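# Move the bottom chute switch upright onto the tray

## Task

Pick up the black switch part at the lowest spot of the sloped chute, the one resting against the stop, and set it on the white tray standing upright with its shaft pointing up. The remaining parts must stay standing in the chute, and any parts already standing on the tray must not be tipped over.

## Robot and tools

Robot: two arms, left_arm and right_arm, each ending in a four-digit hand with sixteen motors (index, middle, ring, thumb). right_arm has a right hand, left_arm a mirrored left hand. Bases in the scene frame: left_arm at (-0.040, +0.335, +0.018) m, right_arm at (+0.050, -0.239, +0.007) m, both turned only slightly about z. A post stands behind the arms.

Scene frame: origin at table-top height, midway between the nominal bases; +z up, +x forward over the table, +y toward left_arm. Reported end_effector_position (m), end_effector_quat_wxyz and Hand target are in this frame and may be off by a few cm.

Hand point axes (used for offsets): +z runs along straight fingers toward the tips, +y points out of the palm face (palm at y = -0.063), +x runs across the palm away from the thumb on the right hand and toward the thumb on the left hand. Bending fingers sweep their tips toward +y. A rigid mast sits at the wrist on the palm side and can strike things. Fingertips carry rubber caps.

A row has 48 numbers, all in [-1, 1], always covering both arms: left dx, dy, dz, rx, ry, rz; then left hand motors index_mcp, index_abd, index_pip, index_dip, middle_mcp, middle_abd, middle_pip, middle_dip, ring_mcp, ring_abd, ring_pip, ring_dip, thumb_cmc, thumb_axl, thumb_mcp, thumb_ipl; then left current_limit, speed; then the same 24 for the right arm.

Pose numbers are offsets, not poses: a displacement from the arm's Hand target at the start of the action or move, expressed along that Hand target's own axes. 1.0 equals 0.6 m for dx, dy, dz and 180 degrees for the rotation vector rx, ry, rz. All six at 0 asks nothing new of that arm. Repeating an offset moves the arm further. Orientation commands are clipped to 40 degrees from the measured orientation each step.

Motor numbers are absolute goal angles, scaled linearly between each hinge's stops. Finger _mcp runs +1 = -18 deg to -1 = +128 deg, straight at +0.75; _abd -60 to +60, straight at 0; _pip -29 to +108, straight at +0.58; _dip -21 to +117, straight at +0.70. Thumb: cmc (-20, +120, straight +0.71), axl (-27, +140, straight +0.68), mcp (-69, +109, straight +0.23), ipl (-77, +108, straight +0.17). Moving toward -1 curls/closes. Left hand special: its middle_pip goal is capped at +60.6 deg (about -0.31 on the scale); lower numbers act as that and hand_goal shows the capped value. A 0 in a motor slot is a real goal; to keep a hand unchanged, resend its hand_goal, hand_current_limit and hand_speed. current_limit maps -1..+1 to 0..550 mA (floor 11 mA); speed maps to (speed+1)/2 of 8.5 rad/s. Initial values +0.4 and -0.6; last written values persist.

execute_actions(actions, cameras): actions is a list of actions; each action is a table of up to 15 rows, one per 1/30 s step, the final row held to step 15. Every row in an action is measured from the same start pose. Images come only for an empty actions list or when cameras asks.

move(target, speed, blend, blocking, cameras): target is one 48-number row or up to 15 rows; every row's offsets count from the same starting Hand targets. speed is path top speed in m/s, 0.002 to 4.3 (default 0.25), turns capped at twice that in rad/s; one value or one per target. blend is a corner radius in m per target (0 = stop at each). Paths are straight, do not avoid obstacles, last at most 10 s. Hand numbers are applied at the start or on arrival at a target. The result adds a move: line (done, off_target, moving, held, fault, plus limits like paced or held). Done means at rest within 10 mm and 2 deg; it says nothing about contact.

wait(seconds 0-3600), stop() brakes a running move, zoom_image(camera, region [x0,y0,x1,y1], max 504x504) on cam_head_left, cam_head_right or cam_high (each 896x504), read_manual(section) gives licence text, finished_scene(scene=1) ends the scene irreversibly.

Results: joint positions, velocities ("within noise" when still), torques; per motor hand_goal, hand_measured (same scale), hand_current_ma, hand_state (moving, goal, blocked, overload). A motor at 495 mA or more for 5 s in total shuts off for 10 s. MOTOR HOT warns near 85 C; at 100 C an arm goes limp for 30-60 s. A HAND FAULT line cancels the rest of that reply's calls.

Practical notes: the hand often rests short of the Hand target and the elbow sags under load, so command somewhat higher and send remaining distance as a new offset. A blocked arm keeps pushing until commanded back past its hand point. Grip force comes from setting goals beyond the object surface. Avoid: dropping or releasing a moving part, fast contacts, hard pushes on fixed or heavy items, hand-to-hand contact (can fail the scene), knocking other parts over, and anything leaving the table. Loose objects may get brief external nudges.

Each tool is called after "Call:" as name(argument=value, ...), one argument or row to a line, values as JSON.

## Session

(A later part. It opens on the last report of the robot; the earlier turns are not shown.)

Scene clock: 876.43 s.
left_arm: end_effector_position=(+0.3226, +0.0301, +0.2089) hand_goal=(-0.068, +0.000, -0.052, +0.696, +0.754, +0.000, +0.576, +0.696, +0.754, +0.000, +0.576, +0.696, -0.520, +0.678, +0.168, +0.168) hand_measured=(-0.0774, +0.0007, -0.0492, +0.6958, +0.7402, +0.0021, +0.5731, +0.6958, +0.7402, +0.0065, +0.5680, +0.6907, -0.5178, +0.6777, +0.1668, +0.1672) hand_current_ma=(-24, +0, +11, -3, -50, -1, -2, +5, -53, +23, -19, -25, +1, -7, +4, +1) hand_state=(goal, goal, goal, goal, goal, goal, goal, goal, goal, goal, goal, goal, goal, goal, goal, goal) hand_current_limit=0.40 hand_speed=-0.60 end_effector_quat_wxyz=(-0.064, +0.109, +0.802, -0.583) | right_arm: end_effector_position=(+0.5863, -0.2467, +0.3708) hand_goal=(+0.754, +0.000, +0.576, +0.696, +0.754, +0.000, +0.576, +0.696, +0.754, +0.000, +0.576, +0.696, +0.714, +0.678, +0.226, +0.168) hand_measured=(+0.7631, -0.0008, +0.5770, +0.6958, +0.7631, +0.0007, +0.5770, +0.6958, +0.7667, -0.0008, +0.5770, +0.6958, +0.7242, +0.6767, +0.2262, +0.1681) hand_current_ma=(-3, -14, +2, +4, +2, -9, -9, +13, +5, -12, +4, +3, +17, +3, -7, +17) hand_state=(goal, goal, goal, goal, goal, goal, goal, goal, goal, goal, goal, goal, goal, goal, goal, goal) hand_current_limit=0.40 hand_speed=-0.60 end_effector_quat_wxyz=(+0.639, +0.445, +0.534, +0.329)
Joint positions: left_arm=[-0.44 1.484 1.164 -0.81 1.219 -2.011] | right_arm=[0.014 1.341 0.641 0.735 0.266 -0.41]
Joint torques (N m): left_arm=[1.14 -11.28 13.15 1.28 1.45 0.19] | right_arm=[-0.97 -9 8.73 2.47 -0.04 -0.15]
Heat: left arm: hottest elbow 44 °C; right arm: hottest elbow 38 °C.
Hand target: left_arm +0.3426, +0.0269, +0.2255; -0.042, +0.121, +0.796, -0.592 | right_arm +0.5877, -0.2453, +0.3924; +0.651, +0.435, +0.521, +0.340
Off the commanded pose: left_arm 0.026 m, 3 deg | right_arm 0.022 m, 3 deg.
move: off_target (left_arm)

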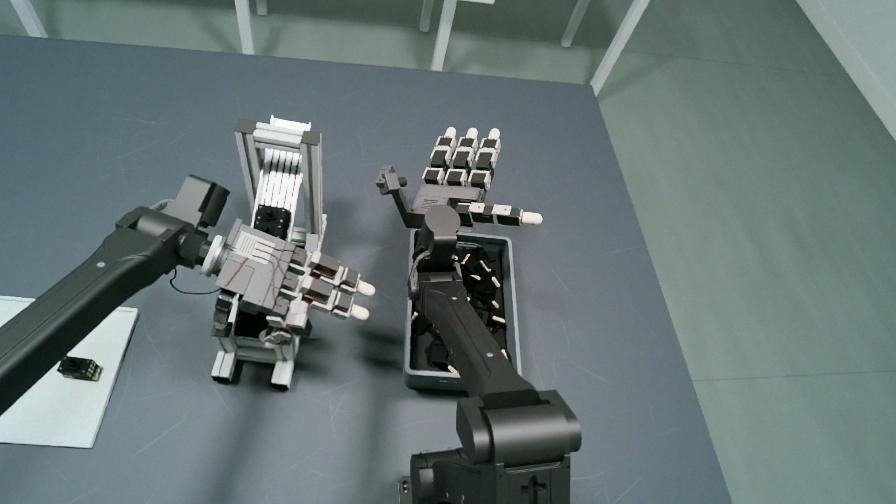

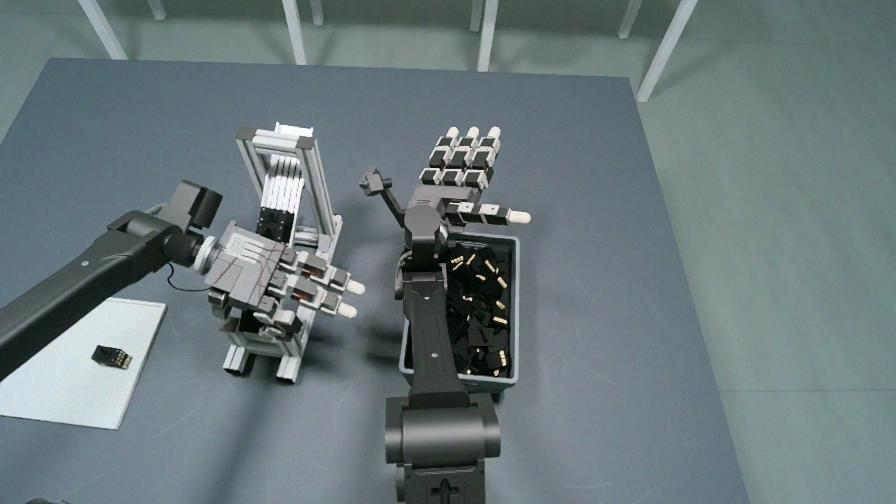

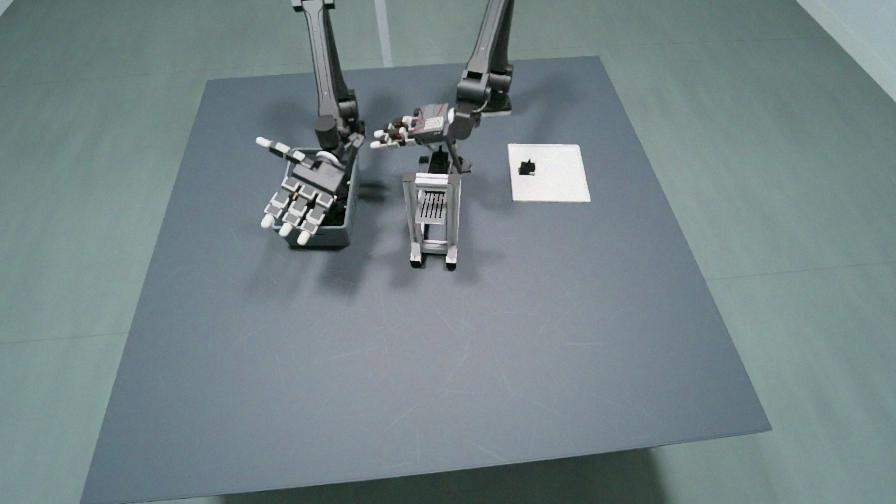

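Call:
move(
  target=[0,0,0,0,0,0,-0.2877,0,-0.0803,0.696,0.754,0,0.576,0.696,0.754,0,0.576,0.696,-0.52,0.678,-0.1124,0.168,0.2,-0.85,0,0,0,0,0,0,0.754,0,0.576,0.696,0.754,0,0.576,0.696,0.754,0,0.576,0.696,0.714,0.678,0.226,0.168,0.4,-0.6],
  cameras=["all"],
)

Call:
zoom_image(
  camera="cam_high",
  region=[415, 115, 475, 175],
)

Call:
zoom_image(
  camera="cam_head_left",
  region=[200, 290, 280, 370],
)

Call:
zoom_image(
  camera="cam_head_right",
  region=[200, 290, 280, 370],
)

Scene clock: 890.10 s.
left_arm: end_effector_position=(+0.3223, +0.0298, +0.2093) hand_goal=(-0.288, +0.000, -0.080, +0.696, +0.754, +0.000, +0.576, +0.696, +0.754, +0.000, +0.576, +0.696, -0.520, +0.678, -0.112, +0.168) hand_measured=(-0.2053, +0.0021, -0.0556, +0.7047, +0.7402, +0.0036, +0.5731, +0.6958, +0.7390, +0.0065, +0.5680, +0.6894, -0.5178, +0.6777, -0.0232, +0.1862) hand_current_ma=(+255, +8, +72, +18, -49, +4, -6, +8, -44, +23, -20, -27, -2, -3, +333, +76) hand_state=(blocked, goal, blocked, goal, goal, goal, goal, goal, goal, goal, goal, goal, goal, goal, blocked, goal) hand_current_limit=0.20 hand_speed=-0.85 end_effector_quat_wxyz=(-0.064, +0.109, +0.802, -0.584) | right_arm: end_effector_position=(+0.5863, -0.2467, +0.3708) hand_goal=(+0.754, +0.000, +0.576, +0.696, +0.754, +0.000, +0.576, +0.696, +0.754, +0.000, +0.576, +0.696, +0.714, +0.678, +0.226, +0.168) hand_measured=(+0.7643, -0.0008, +0.5770, +0.6958, +0.7643, -0.0008, +0.5757, +0.6958, +0.7667, -0.0008, +0.5770, +0.6958, +0.7242, +0.6777, +0.2262, +0.1681) hand_current_ma=(+2, -5, +24, -7, -6, -5, +12, -9, -11, -13, +20, -4, +9, -3, -14, +12) hand_state=(goal, goal, goal, goal, goal, goal, goal, goal, goal, goal, goal, goal, goal, goal, goal, goal) hand_current_limit=0.40 hand_speed=-0.60 end_effector_quat_wxyz=(+0.639, +0.445, +0.534, +0.329)
Joint positions: left_arm=[-0.44 1.484 1.164 -0.81 1.222 -2.011] | right_arm=[0.014 1.341 0.641 0.735 0.266 -0.41]
Joint torques (N m): left_arm=[0.91 -10.87 13.18 1.21 1.31 0.15] | right_arm=[-0.85 -8.88 8.73 2.47 -0.05 -0.15]
Heat: left arm: hottest elbow 43 °C; right arm: hottest elbow 38 °C.
Hand target: left_arm +0.3426, +0.0269, +0.2255; -0.042, +0.121, +0.796, -0.592 | right_arm +0.5877, -0.2453, +0.3924; +0.651, +0.435, +0.521, +0.340
Off the commanded pose: left_arm 0.026 m, 3 deg | right_arm 0.022 m, 3 deg.
move: done

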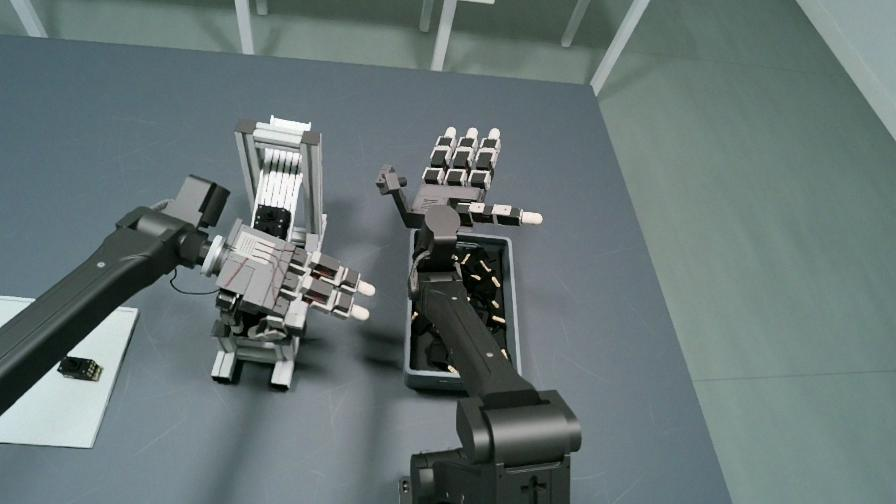

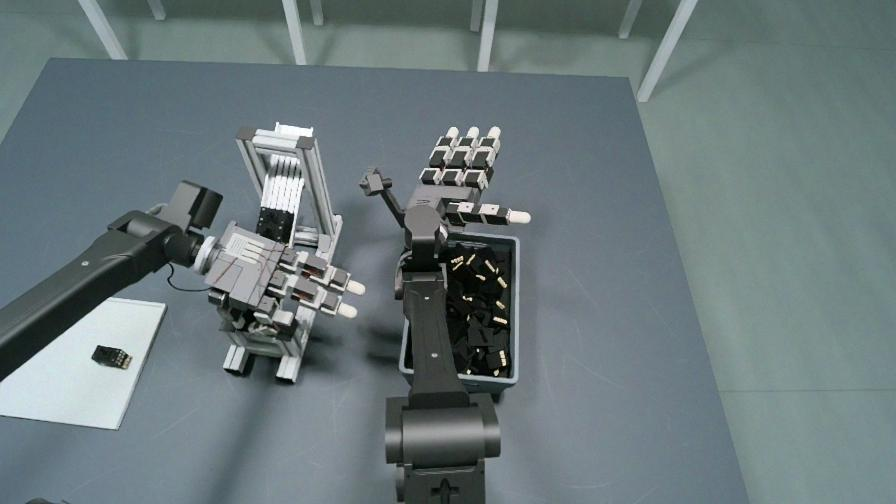

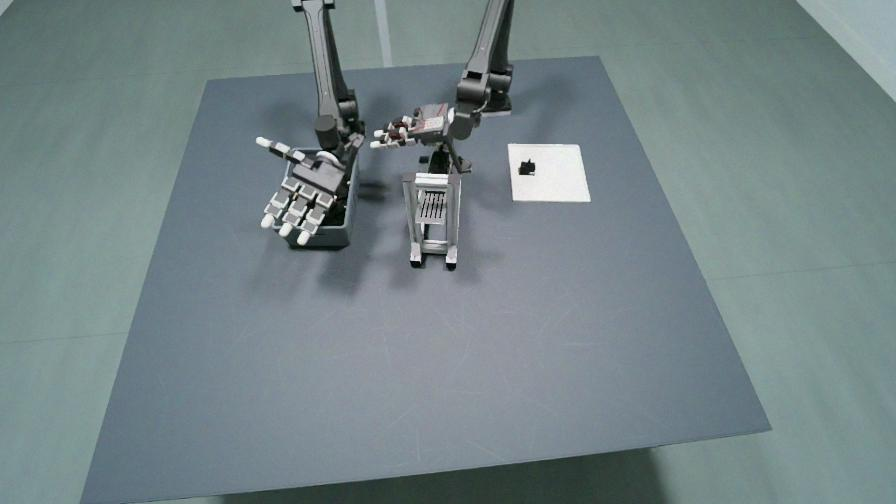

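Scaled by 8.400 from the camera's image (finer frame: 1280x720).

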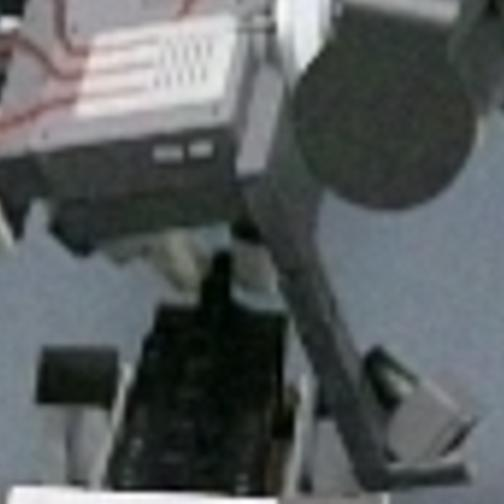

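Scaled by 6.300 from the camera's image (finer frame: 1280x720).

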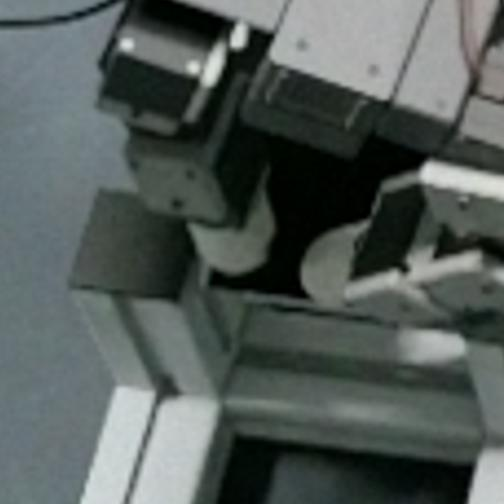

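Scaled by 6.300 from the camera's image (finer frame: 1280x720).

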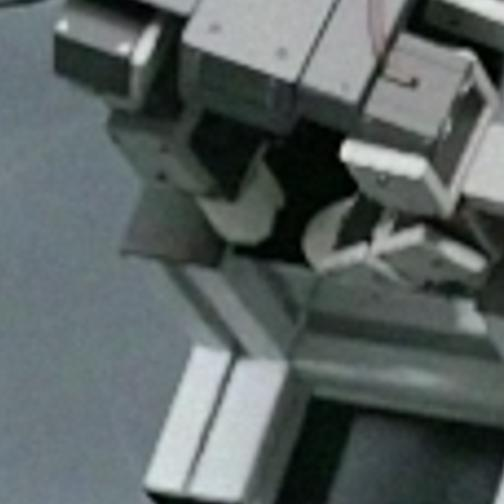

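Call:
move(
  target=[0.05,-0.1038,-0.0227,0,0,0,-0.2877,0,-0.0803,0.696,0.754,0,0.576,0.696,0.754,0,0.576,0.696,-0.52,0.678,-0.1124,0.168,0.25,-0.85,0,0,0,0,0,0,0.754,0,0.576,0.696,0.754,0,0.576,0.696,0.754,0,0.576,0.696,0.714,0.678,0.226,0.168,0.4,-0.6],
  speed=0.06,
  cameras=["all"],
)

Call:
zoom_image(
  camera="cam_high",
  region=[405, 95, 475, 165],
)

Call:
zoom_image(
  camera="cam_head_left",
  region=[190, 290, 290, 390],
)

Call:
zoom_image(
  camera="cam_head_right",
  region=[190, 290, 290, 390],
)

Scene clock: 910.87 s.
left_arm: end_effector_position=(+0.3037, +0.0377, +0.2609) hand_goal=(-0.288, +0.000, -0.080, +0.696, +0.754, +0.000, +0.576, +0.696, +0.754, +0.000, +0.576, +0.696, -0.520, +0.678, -0.112, +0.168) hand_measured=(-0.2234, -0.0066, -0.0454, +0.7111, +0.7390, +0.0036, +0.5731, +0.6958, +0.7390, +0.0080, +0.5680, +0.6907, -0.5215, +0.6767, -0.0677, +0.1853) hand_current_ma=(+200, -7, +98, +38, -52, +1, -5, +10, -42, +15, -20, -25, -14, -5, +166, +68) hand_state=(blocked, goal, blocked, goal, goal, goal, goal, goal, goal, goal, goal, goal, goal, goal, blocked, goal) hand_current_limit=0.25 hand_speed=-0.85 end_effector_quat_wxyz=(-0.053, +0.109, +0.800, -0.588) | right_arm: end_effector_position=(+0.5863, -0.2467, +0.3708) hand_goal=(+0.754, +0.000, +0.576, +0.696, +0.754, +0.000, +0.576, +0.696, +0.754, +0.000, +0.576, +0.696, +0.714, +0.678, +0.226, +0.168) hand_measured=(+0.7631, -0.0008, +0.5770, +0.6958, +0.7643, +0.0007, +0.5770, +0.6958, +0.7655, +0.0007, +0.5757, +0.6958, +0.7230, +0.6767, +0.2262, +0.1681) hand_current_ma=(-8, +2, -2, +2, -5, -2, +0, +19, -4, -7, -10, -12, +11, -3, +3, -1) hand_state=(goal, goal, goal, goal, goal, goal, goal, goal, goal, goal, goal, goal, goal, goal, goal, goal) hand_current_limit=0.40 hand_speed=-0.60 end_effector_quat_wxyz=(+0.639, +0.445, +0.534, +0.329)
Joint positions: left_arm=[-0.439 1.379 1.187 -0.885 1.22 -2.048] | right_arm=[0.014 1.341 0.641 0.735 0.266 -0.41]
Joint torques (N m): left_arm=[0.03 -12.51 13.57 0.59 0.87 -0.1] | right_arm=[-0.79 -8.88 8.76 2.5 -0.03 -0.15]
Heat: left arm: hottest elbow 42 °C; right arm: hottest elbow 38 °C.
Hand target: left_arm +0.3076, +0.0301, +0.2866; -0.042, +0.121, +0.796, -0.592 | right_arm +0.5877, -0.2453, +0.3924; +0.651, +0.435, +0.521, +0.340
Off the commanded pose: left_arm 0.027 m, 2 deg | right_arm 0.022 m, 3 deg.
move: off_target (left_arm)

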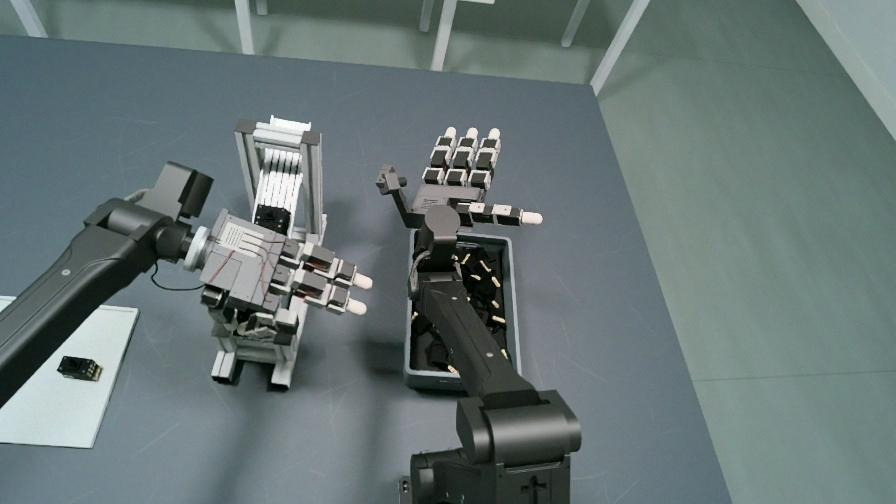

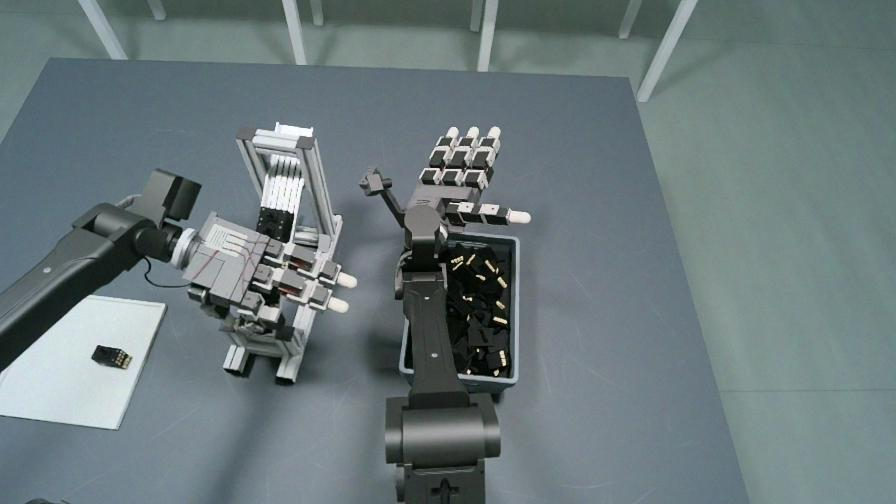

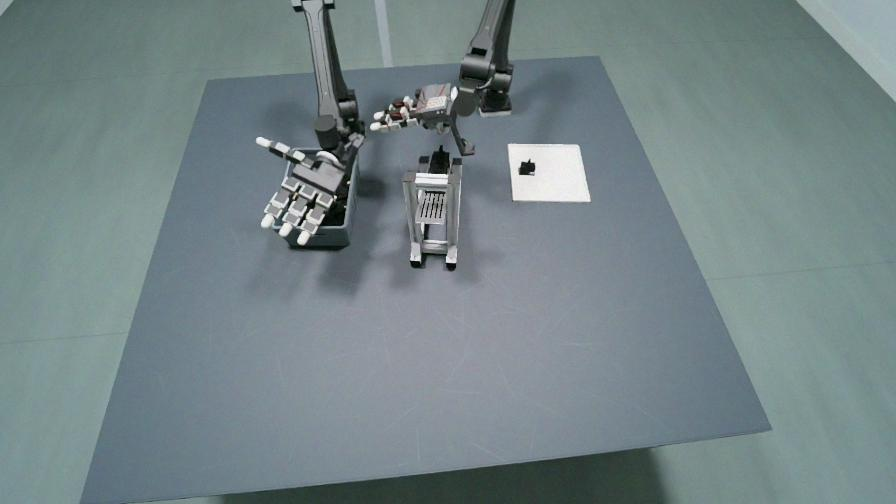

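Scaled by 7.200 from the camera's image (finer frame: 1280x720).

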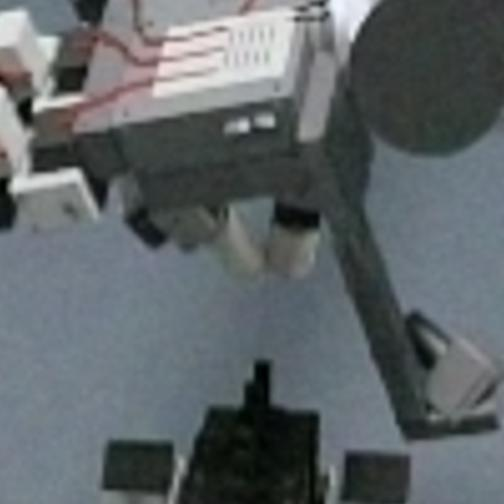

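Scaled by 5.040 from the camera's image (finer frame: 1280x720).

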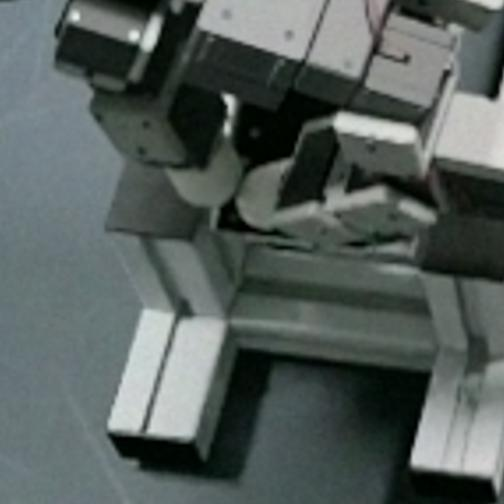

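Scaled by 5.040 from the camera's image (finer frame: 1280x720).

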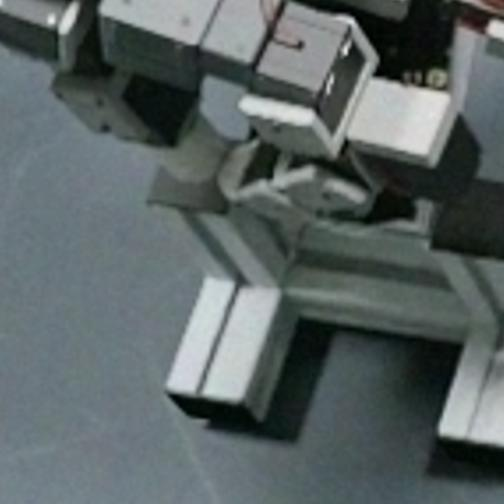

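Call:
move(
  target=[
    [0,0,0,0,0,0,-0.0685,0,-0.0511,0.696,0.754,0,0.576,0.696,0.754,0,0.576,0.696,-0.52,0.678,0.1685,0.168,0.4,-0.6,0,0,0,0,0,0,0.754,0,0.576,0.696,0.754,0,0.576,0.696,0.754,0,0.576,0.696,0.714,0.678,0.226,0.168,0.4,-0.6],
    [-0.0323,0.0798,0.0207,0,0,0,-0.0685,0,-0.0511,0.696,0.754,0,0.576,0.696,0.754,0,0.576,0.696,-0.52,0.678,0.1685,0.168,0.4,-0.6,0,0,0,0,0,0,0.754,0,0.576,0.696,0.754,0,0.576,0.696,0.754,0,0.576,0.696,0.714,0.678,0.226,0.168,0.4,-0.6],
    [-0.0498,0.106,0.0237,0,0,0,-0.0685,0,-0.0511,0.696,0.754,0,0.576,0.696,0.754,0,0.576,0.696,-0.52,0.678,0.1685,0.168,0.4,-0.6,0,0,0,0,0,0,0.754,0,0.576,0.696,0.754,0,0.576,0.696,0.754,0,0.576,0.696,0.714,0.678,0.226,0.168,0.4,-0.6],
  ],
  speed=0.06,
  cameras=["all"],
)

Call:
zoom_image(
  camera="cam_high",
  region=[415, 115, 475, 175],
)

Call:
zoom_image(
  camera="cam_head_left",
  region=[200, 290, 280, 370],
)

Scene clock: 956.40 s.
left_arm: end_effector_position=(+0.3274, +0.0286, +0.2158) hand_goal=(-0.068, +0.000, -0.052, +0.696, +0.754, +0.000, +0.576, +0.696, +0.754, +0.000, +0.576, +0.696, -0.520, +0.678, +0.168, +0.168) hand_measured=(-0.0714, -0.0052, -0.0428, +0.7022, +0.7402, +0.0036, +0.5731, +0.6958, +0.7402, +0.0080, +0.5680, +0.6907, -0.5215, +0.6767, +0.1658, +0.1681) hand_current_ma=(-3, -13, +32, +5, -50, +2, -7, +11, -46, +22, -18, -22, -10, -1, +9, +4) hand_state=(goal, goal, goal, goal, goal, goal, goal, goal, goal, goal, goal, goal, goal, goal, goal, goal) hand_current_limit=0.40 hand_speed=-0.60 end_effector_quat_wxyz=(-0.062, +0.109, +0.802, -0.584) | right_arm: end_effector_position=(+0.5863, -0.2467, +0.3708) hand_goal=(+0.754, +0.000, +0.576, +0.696, +0.754, +0.000, +0.576, +0.696, +0.754, +0.000, +0.576, +0.696, +0.714, +0.678, +0.226, +0.168) hand_measured=(+0.7631, -0.0008, +0.5770, +0.6958, +0.7643, -0.0008, +0.5757, +0.6958, +0.7667, +0.0007, +0.5770, +0.6958, +0.7242, +0.6777, +0.2262, +0.1672) hand_current_ma=(-6, -21, +14, +10, +6, -6, +4, +14, +1, -17, -6, -15, +9, -10, +1, +10) hand_state=(goal, goal, goal, goal, goal, goal, goal, goal, goal, goal, goal, goal, goal, goal, goal, goal) hand_current_limit=0.40 hand_speed=-0.60 end_effector_quat_wxyz=(+0.639, +0.445, +0.534, +0.329)
Joint positions: left_arm=[-0.439 1.489 1.187 -0.823 1.22 -2.011] | right_arm=[0.014 1.341 0.641 0.735 0.266 -0.41]
Joint torques (N m): left_arm=[0.85 -11.99 10.97 1.84 1.4 0.2] | right_arm=[-0.85 -9.11 8.73 2.48 -0.04 -0.15]
Heat: left arm: hottest elbow 45 °C; right arm: hottest elbow 38 °C.
Hand target: left_arm +0.3426, +0.0268, +0.2241; -0.042, +0.121, +0.796, -0.592 | right_arm +0.5877, -0.2453, +0.3924; +0.651, +0.435, +0.521, +0.340
Off the commanded pose: left_arm 0.017 m, 3 deg | right_arm 0.022 m, 3 deg.
move: off_target (left_arm)

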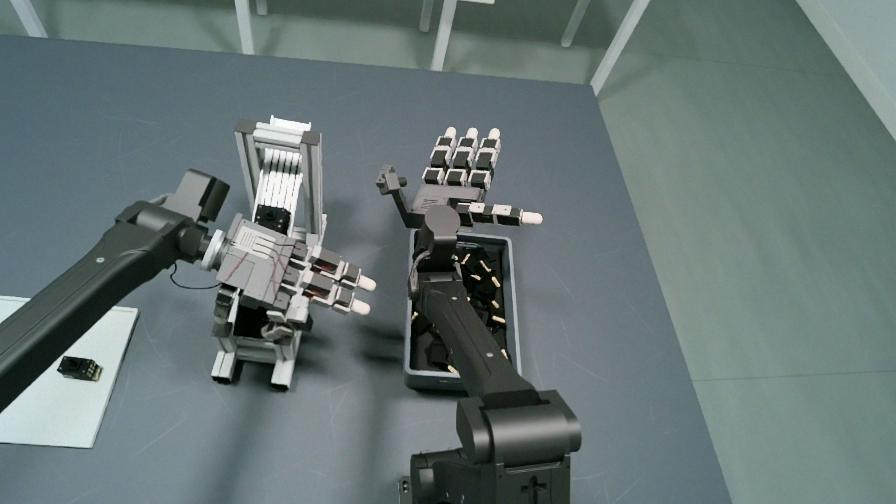

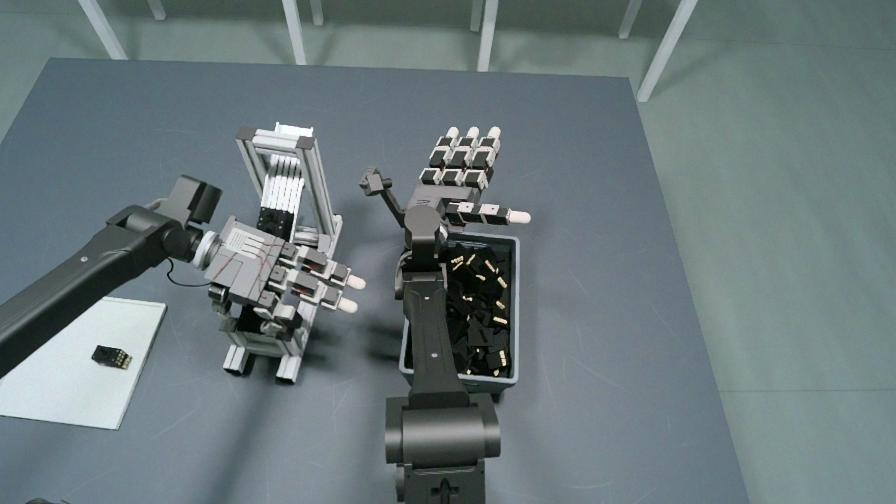

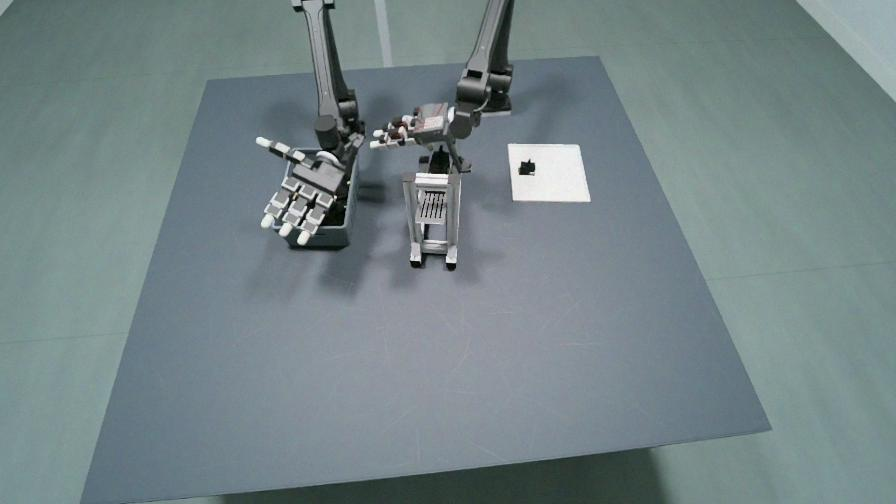

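Scaled by 8.400 from the camera's image (finer frame: 1280x720).

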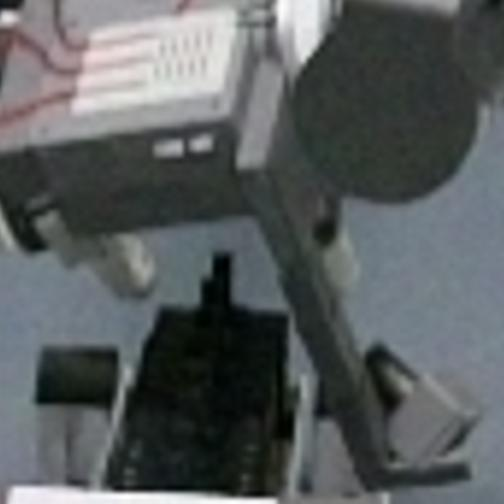

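Scaled by 6.300 from the camera's image (finer frame: 1280x720).

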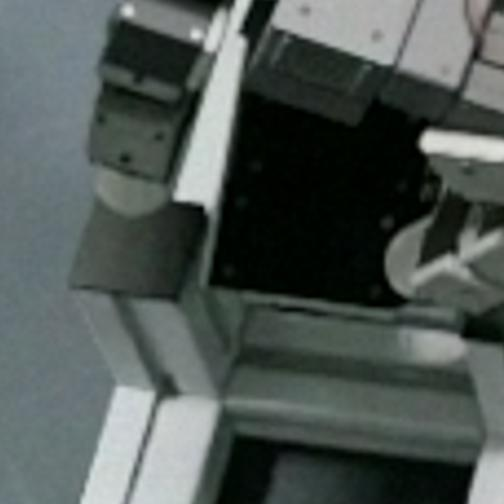

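Call:
move(
  target=[0.0117,0.0137,0.0035,0,0,0,-0.0685,0,-0.0511,0.696,0.754,0,0.576,0.696,0.754,0,0.576,0.696,-0.52,0.678,0.1685,0.168,0.4,-0.6,0,0,0,0,0,0,0.754,0,0.576,0.696,0.754,0,0.576,0.696,0.754,0,0.576,0.696,0.714,0.678,0.226,0.168,0.4,-0.6],
  speed=0.04,
  cameras=["all"],
)

Call:
zoom_image(
  camera="cam_high",
  region=[415, 115, 475, 175],
)

Call:
zoom_image(
  camera="cam_head_left",
  region=[200, 290, 280, 370],
)

Scene clock: 963.20 s.
left_arm: end_effector_position=(+0.3294, +0.0278, +0.2125) hand_goal=(-0.068, +0.000, -0.052, +0.696, +0.754, +0.000, +0.576, +0.696, +0.754, +0.000, +0.576, +0.696, -0.520, +0.678, +0.168, +0.168) hand_measured=(-0.0702, -0.0052, -0.0428, +0.7022, +0.7402, +0.0036, +0.5731, +0.6958, +0.7390, +0.0065, +0.5693, +0.6894, -0.5215, +0.6767, +0.1658, +0.1681) hand_current_ma=(+5, -7, +27, +13, -46, +3, +0, +7, -46, +21, -18, -22, -16, -2, -4, +4) hand_state=(goal, goal, goal, goal, goal, goal, goal, goal, goal, goal, goal, goal, goal, goal, goal, goal) hand_current_limit=0.40 hand_speed=-0.60 end_effector_quat_wxyz=(-0.055, +0.114, +0.800, -0.586) | right_arm: end_effector_position=(+0.5863, -0.2467, +0.3708) hand_goal=(+0.754, +0.000, +0.576, +0.696, +0.754, +0.000, +0.576, +0.696, +0.754, +0.000, +0.576, +0.696, +0.714, +0.678, +0.226, +0.168) hand_measured=(+0.7631, +0.0007, +0.5770, +0.6958, +0.7631, +0.0007, +0.5770, +0.6945, +0.7667, +0.0007, +0.5770, +0.6958, +0.7242, +0.6767, +0.2262, +0.1672) hand_current_ma=(+2, +6, -2, +8, -3, +0, +7, -1, +7, -9, -20, +2, +11, +1, -5, +2) hand_state=(goal, goal, goal, goal, goal, goal, goal, goal, goal, goal, goal, goal, goal, goal, goal, goal) hand_current_limit=0.40 hand_speed=-0.60 end_effector_quat_wxyz=(+0.639, +0.445, +0.534, +0.329)
Joint positions: left_arm=[-0.439 1.489 1.177 -0.796 1.22 -2.011] | right_arm=[0.014 1.341 0.641 0.735 0.266 -0.41]
Joint torques (N m): left_arm=[1.03 -12.4 9.05 1.94 1.35 0.15] | right_arm=[-0.85 -9 8.75 2.5 -0.03 -0.15]
Heat: left arm: hottest elbow 44 °C; right arm: hottest elbow 38 °C.
Hand target: left_arm +0.3365, +0.0287, +0.2151; -0.042, +0.121, +0.796, -0.592 | right_arm +0.5877, -0.2453, +0.3924; +0.651, +0.435, +0.521, +0.340
Off the commanded pose: left_arm 0.008 m, 2 deg | right_arm 0.022 m, 3 deg.
move: done

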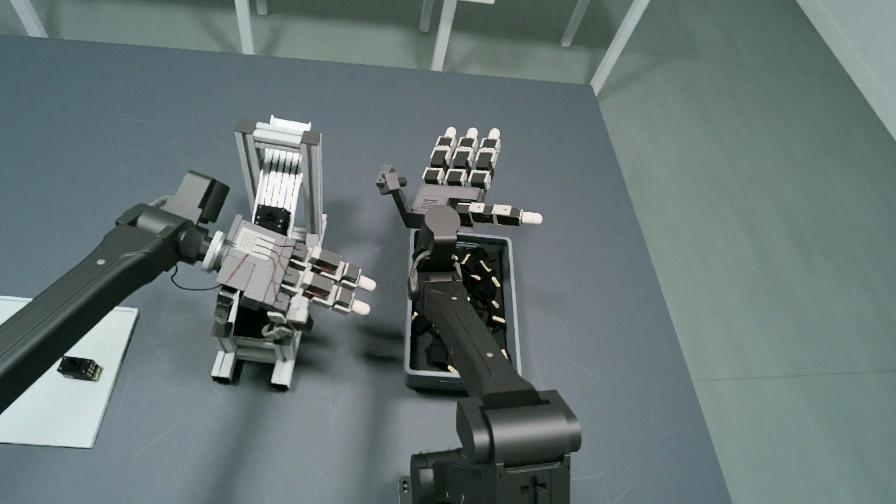

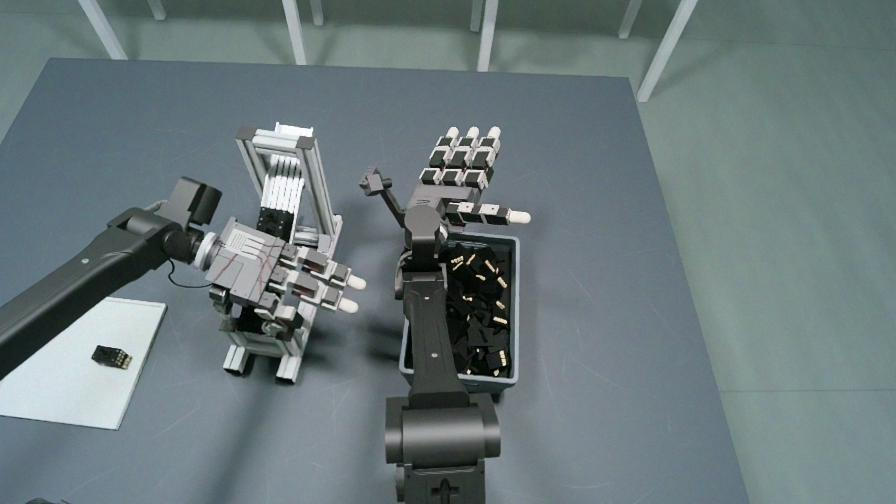

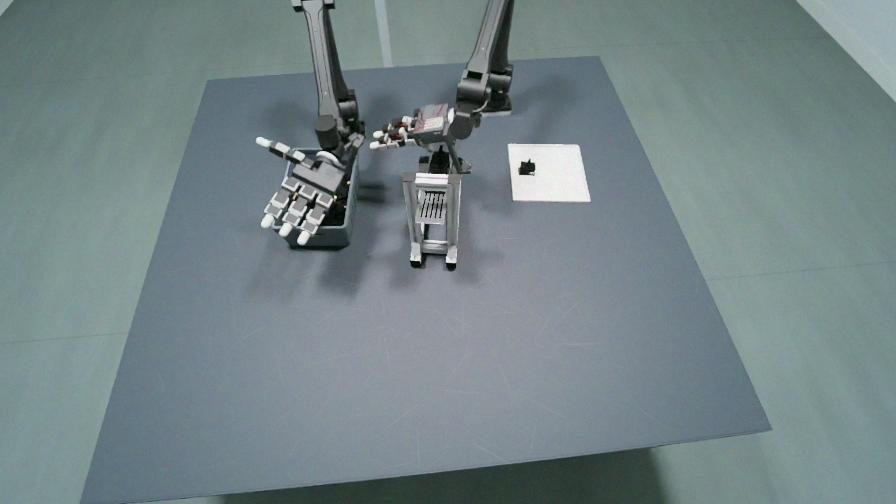

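Scaled by 8.400 from the camera's image (finer frame: 1280x720).

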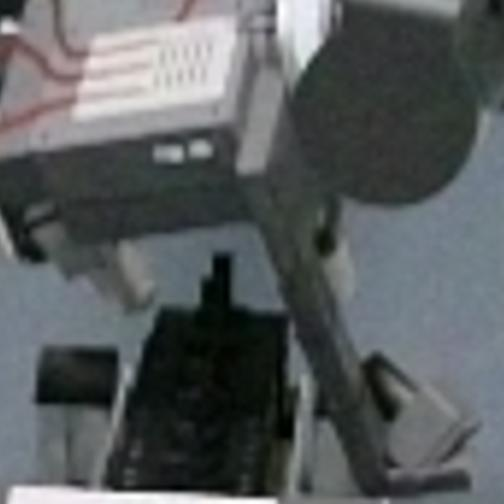

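Scaled by 6.300 from the camera's image (finer frame: 1280x720).

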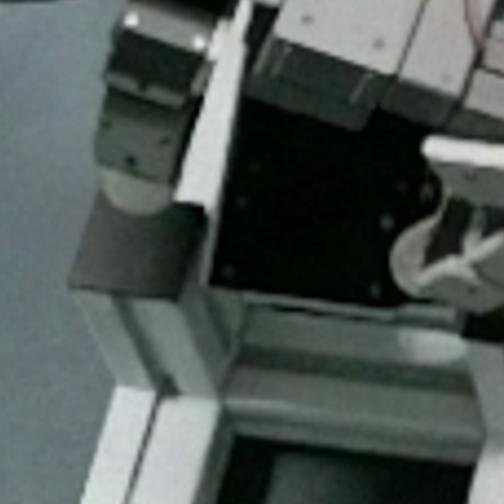

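Call:
move(
  target=[
    [0.0197,-0.011,-0.0035,0,0,0,-0.0685,0,-0.0511,0.696,0.754,0,0.576,0.696,0.754,0,0.576,0.696,-0.52,0.678,0.1685,0.168,0.4,-0.6,0,0,0,0,0,0,0.754,0,0.576,0.696,0.754,0,0.576,0.696,0.754,0,0.576,0.696,0.714,0.678,0.226,0.168,0.4,-0.6],
    [0.0182,0.0085,0.0018,0,0,0,-0.0685,0,-0.0511,0.696,0.754,0,0.576,0.696,0.754,0,0.576,0.696,-0.52,0.678,0.1685,0.168,0.4,-0.6,0,0,0,0,0,0,0.754,0,0.576,0.696,0.754,0,0.576,0.696,0.754,0,0.576,0.696,0.714,0.678,0.226,0.168,0.4,-0.6],
  ],
  speed=0.04,
  cameras=["all"],
)

Call:
zoom_image(
  camera="cam_high",
  region=[415, 115, 475, 175],
)

Call:
zoom_image(
  camera="cam_head_left",
  region=[200, 290, 280, 370],
)

Scene clock: 990.70 s.
left_arm: end_effector_position=(+0.3202, +0.0316, +0.2081) hand_goal=(-0.068, +0.000, -0.052, +0.696, +0.754, +0.000, +0.576, +0.696, +0.754, +0.000, +0.576, +0.696, -0.520, +0.678, +0.168, +0.168) hand_measured=(-0.0702, -0.0052, -0.0415, +0.7022, +0.7402, +0.0036, +0.5731, +0.6958, +0.7390, +0.0065, +0.5680, +0.6894, -0.5215, +0.6767, +0.1658, +0.1681) hand_current_ma=(-3, +0, +31, +17, -49, +2, +0, +10, -40, +26, -26, -20, -13, -6, +5, +1) hand_state=(goal, goal, goal, goal, goal, goal, goal, goal, goal, goal, goal, goal, goal, goal, goal, goal) hand_current_limit=0.40 hand_speed=-0.60 end_effector_quat_wxyz=(-0.052, +0.117, +0.799, -0.587) | right_arm: end_effector_position=(+0.5863, -0.2467, +0.3708) hand_goal=(+0.754, +0.000, +0.576, +0.696, +0.754, +0.000, +0.576, +0.696, +0.754, +0.000, +0.576, +0.696, +0.714, +0.678, +0.226, +0.168) hand_measured=(+0.7643, +0.0007, +0.5770, +0.6971, +0.7631, -0.0008, +0.5770, +0.6958, +0.7667, -0.0008, +0.5757, +0.6958, +0.7242, +0.6767, +0.2262, +0.1672) hand_current_ma=(+13, -23, +12, +10, -2, -10, +13, -2, +7, +8, -9, -2, +1, +8, +0, +7) hand_state=(goal, goal, goal, goal, goal, goal, goal, goal, goal, goal, goal, goal, goal, goal, goal, goal) hand_current_limit=0.40 hand_speed=-0.60 end_effector_quat_wxyz=(+0.639, +0.445, +0.534, +0.329)
Joint positions: left_arm=[-0.439 1.463 1.135 -0.771 1.22 -2.011] | right_arm=[0.014 1.341 0.641 0.735 0.266 -0.41]
Joint torques (N m): left_arm=[0.79 -11.46 9.03 1.98 1.37 0.13] | right_arm=[-0.91 -8.94 8.7 2.47 -0.04 -0.14]
Heat: left arm: hottest elbow 42 °C; right arm: hottest elbow 38 °C.
Hand target: left_arm +0.3265, +0.0317, +0.2091; -0.042, +0.121, +0.796, -0.592 | right_arm +0.5877, -0.2453, +0.3924; +0.651, +0.435, +0.521, +0.340
Off the commanded pose: left_arm 0.006 m, 1 deg | right_arm 0.022 m, 3 deg.
move: done

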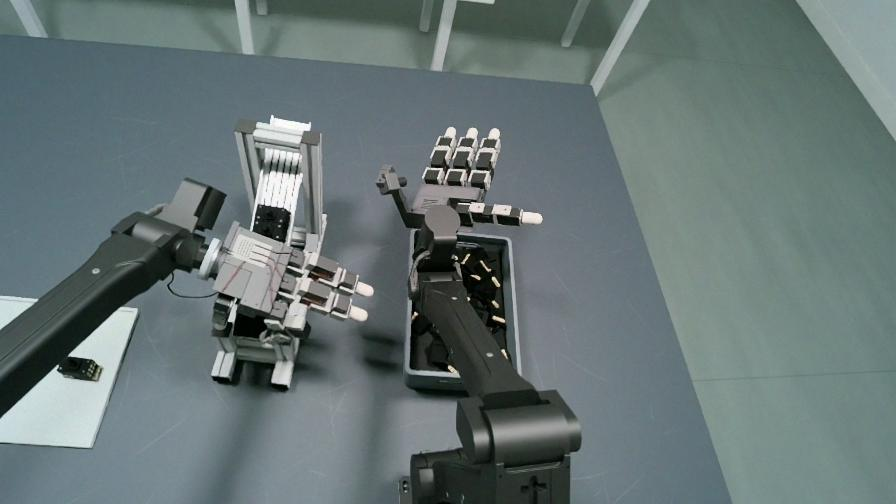

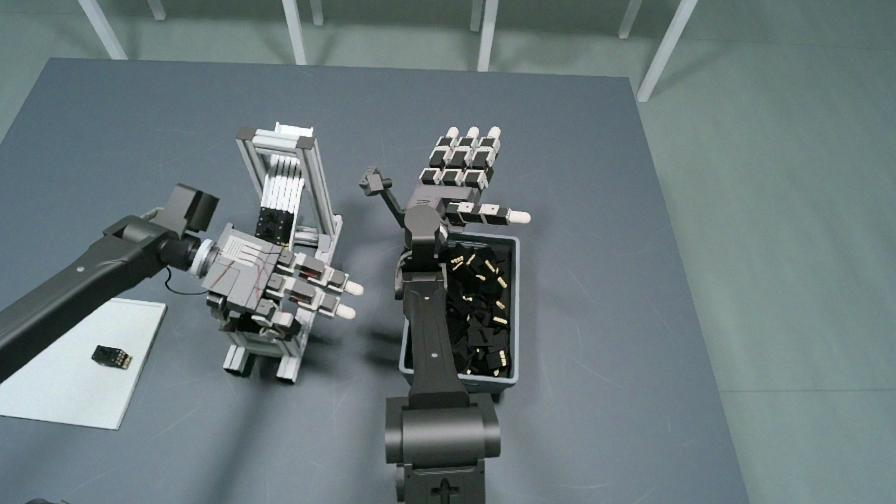

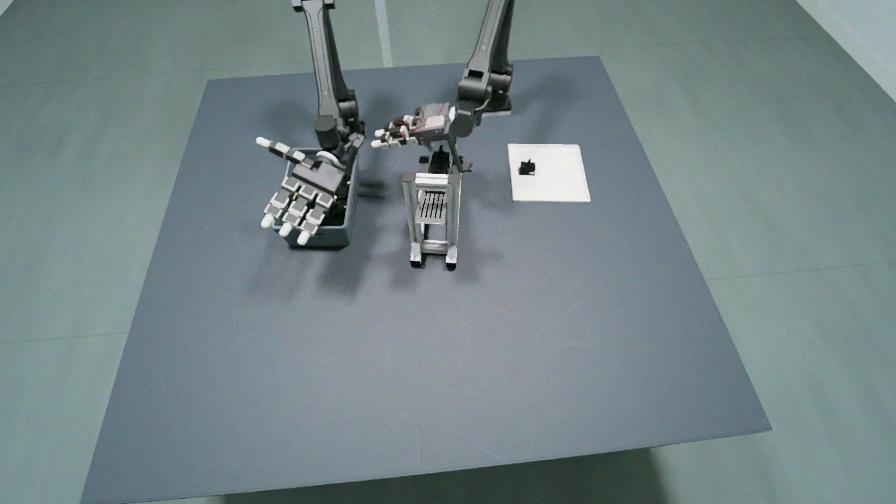

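Scaled by 8.400 from the camera's image (finer frame: 1280x720).

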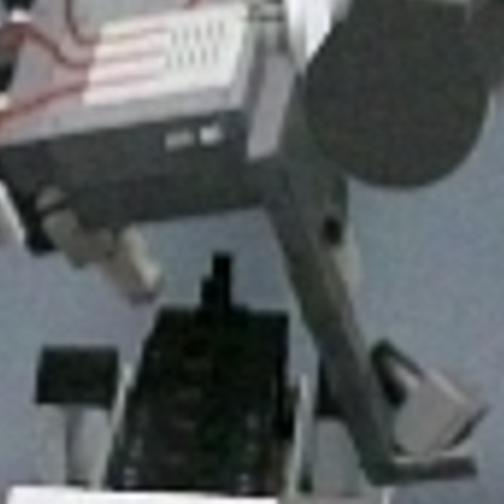

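Scaled by 6.300 from the camera's image (finer frame: 1280x720).

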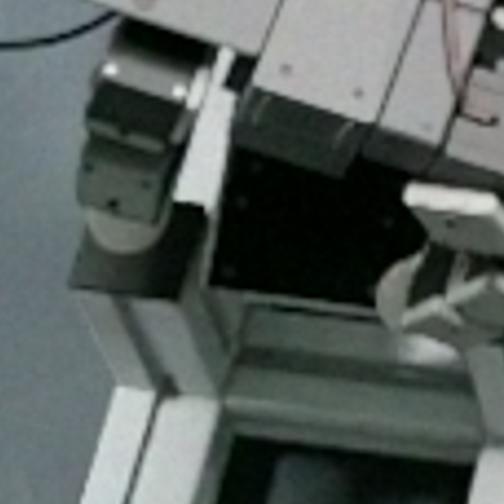

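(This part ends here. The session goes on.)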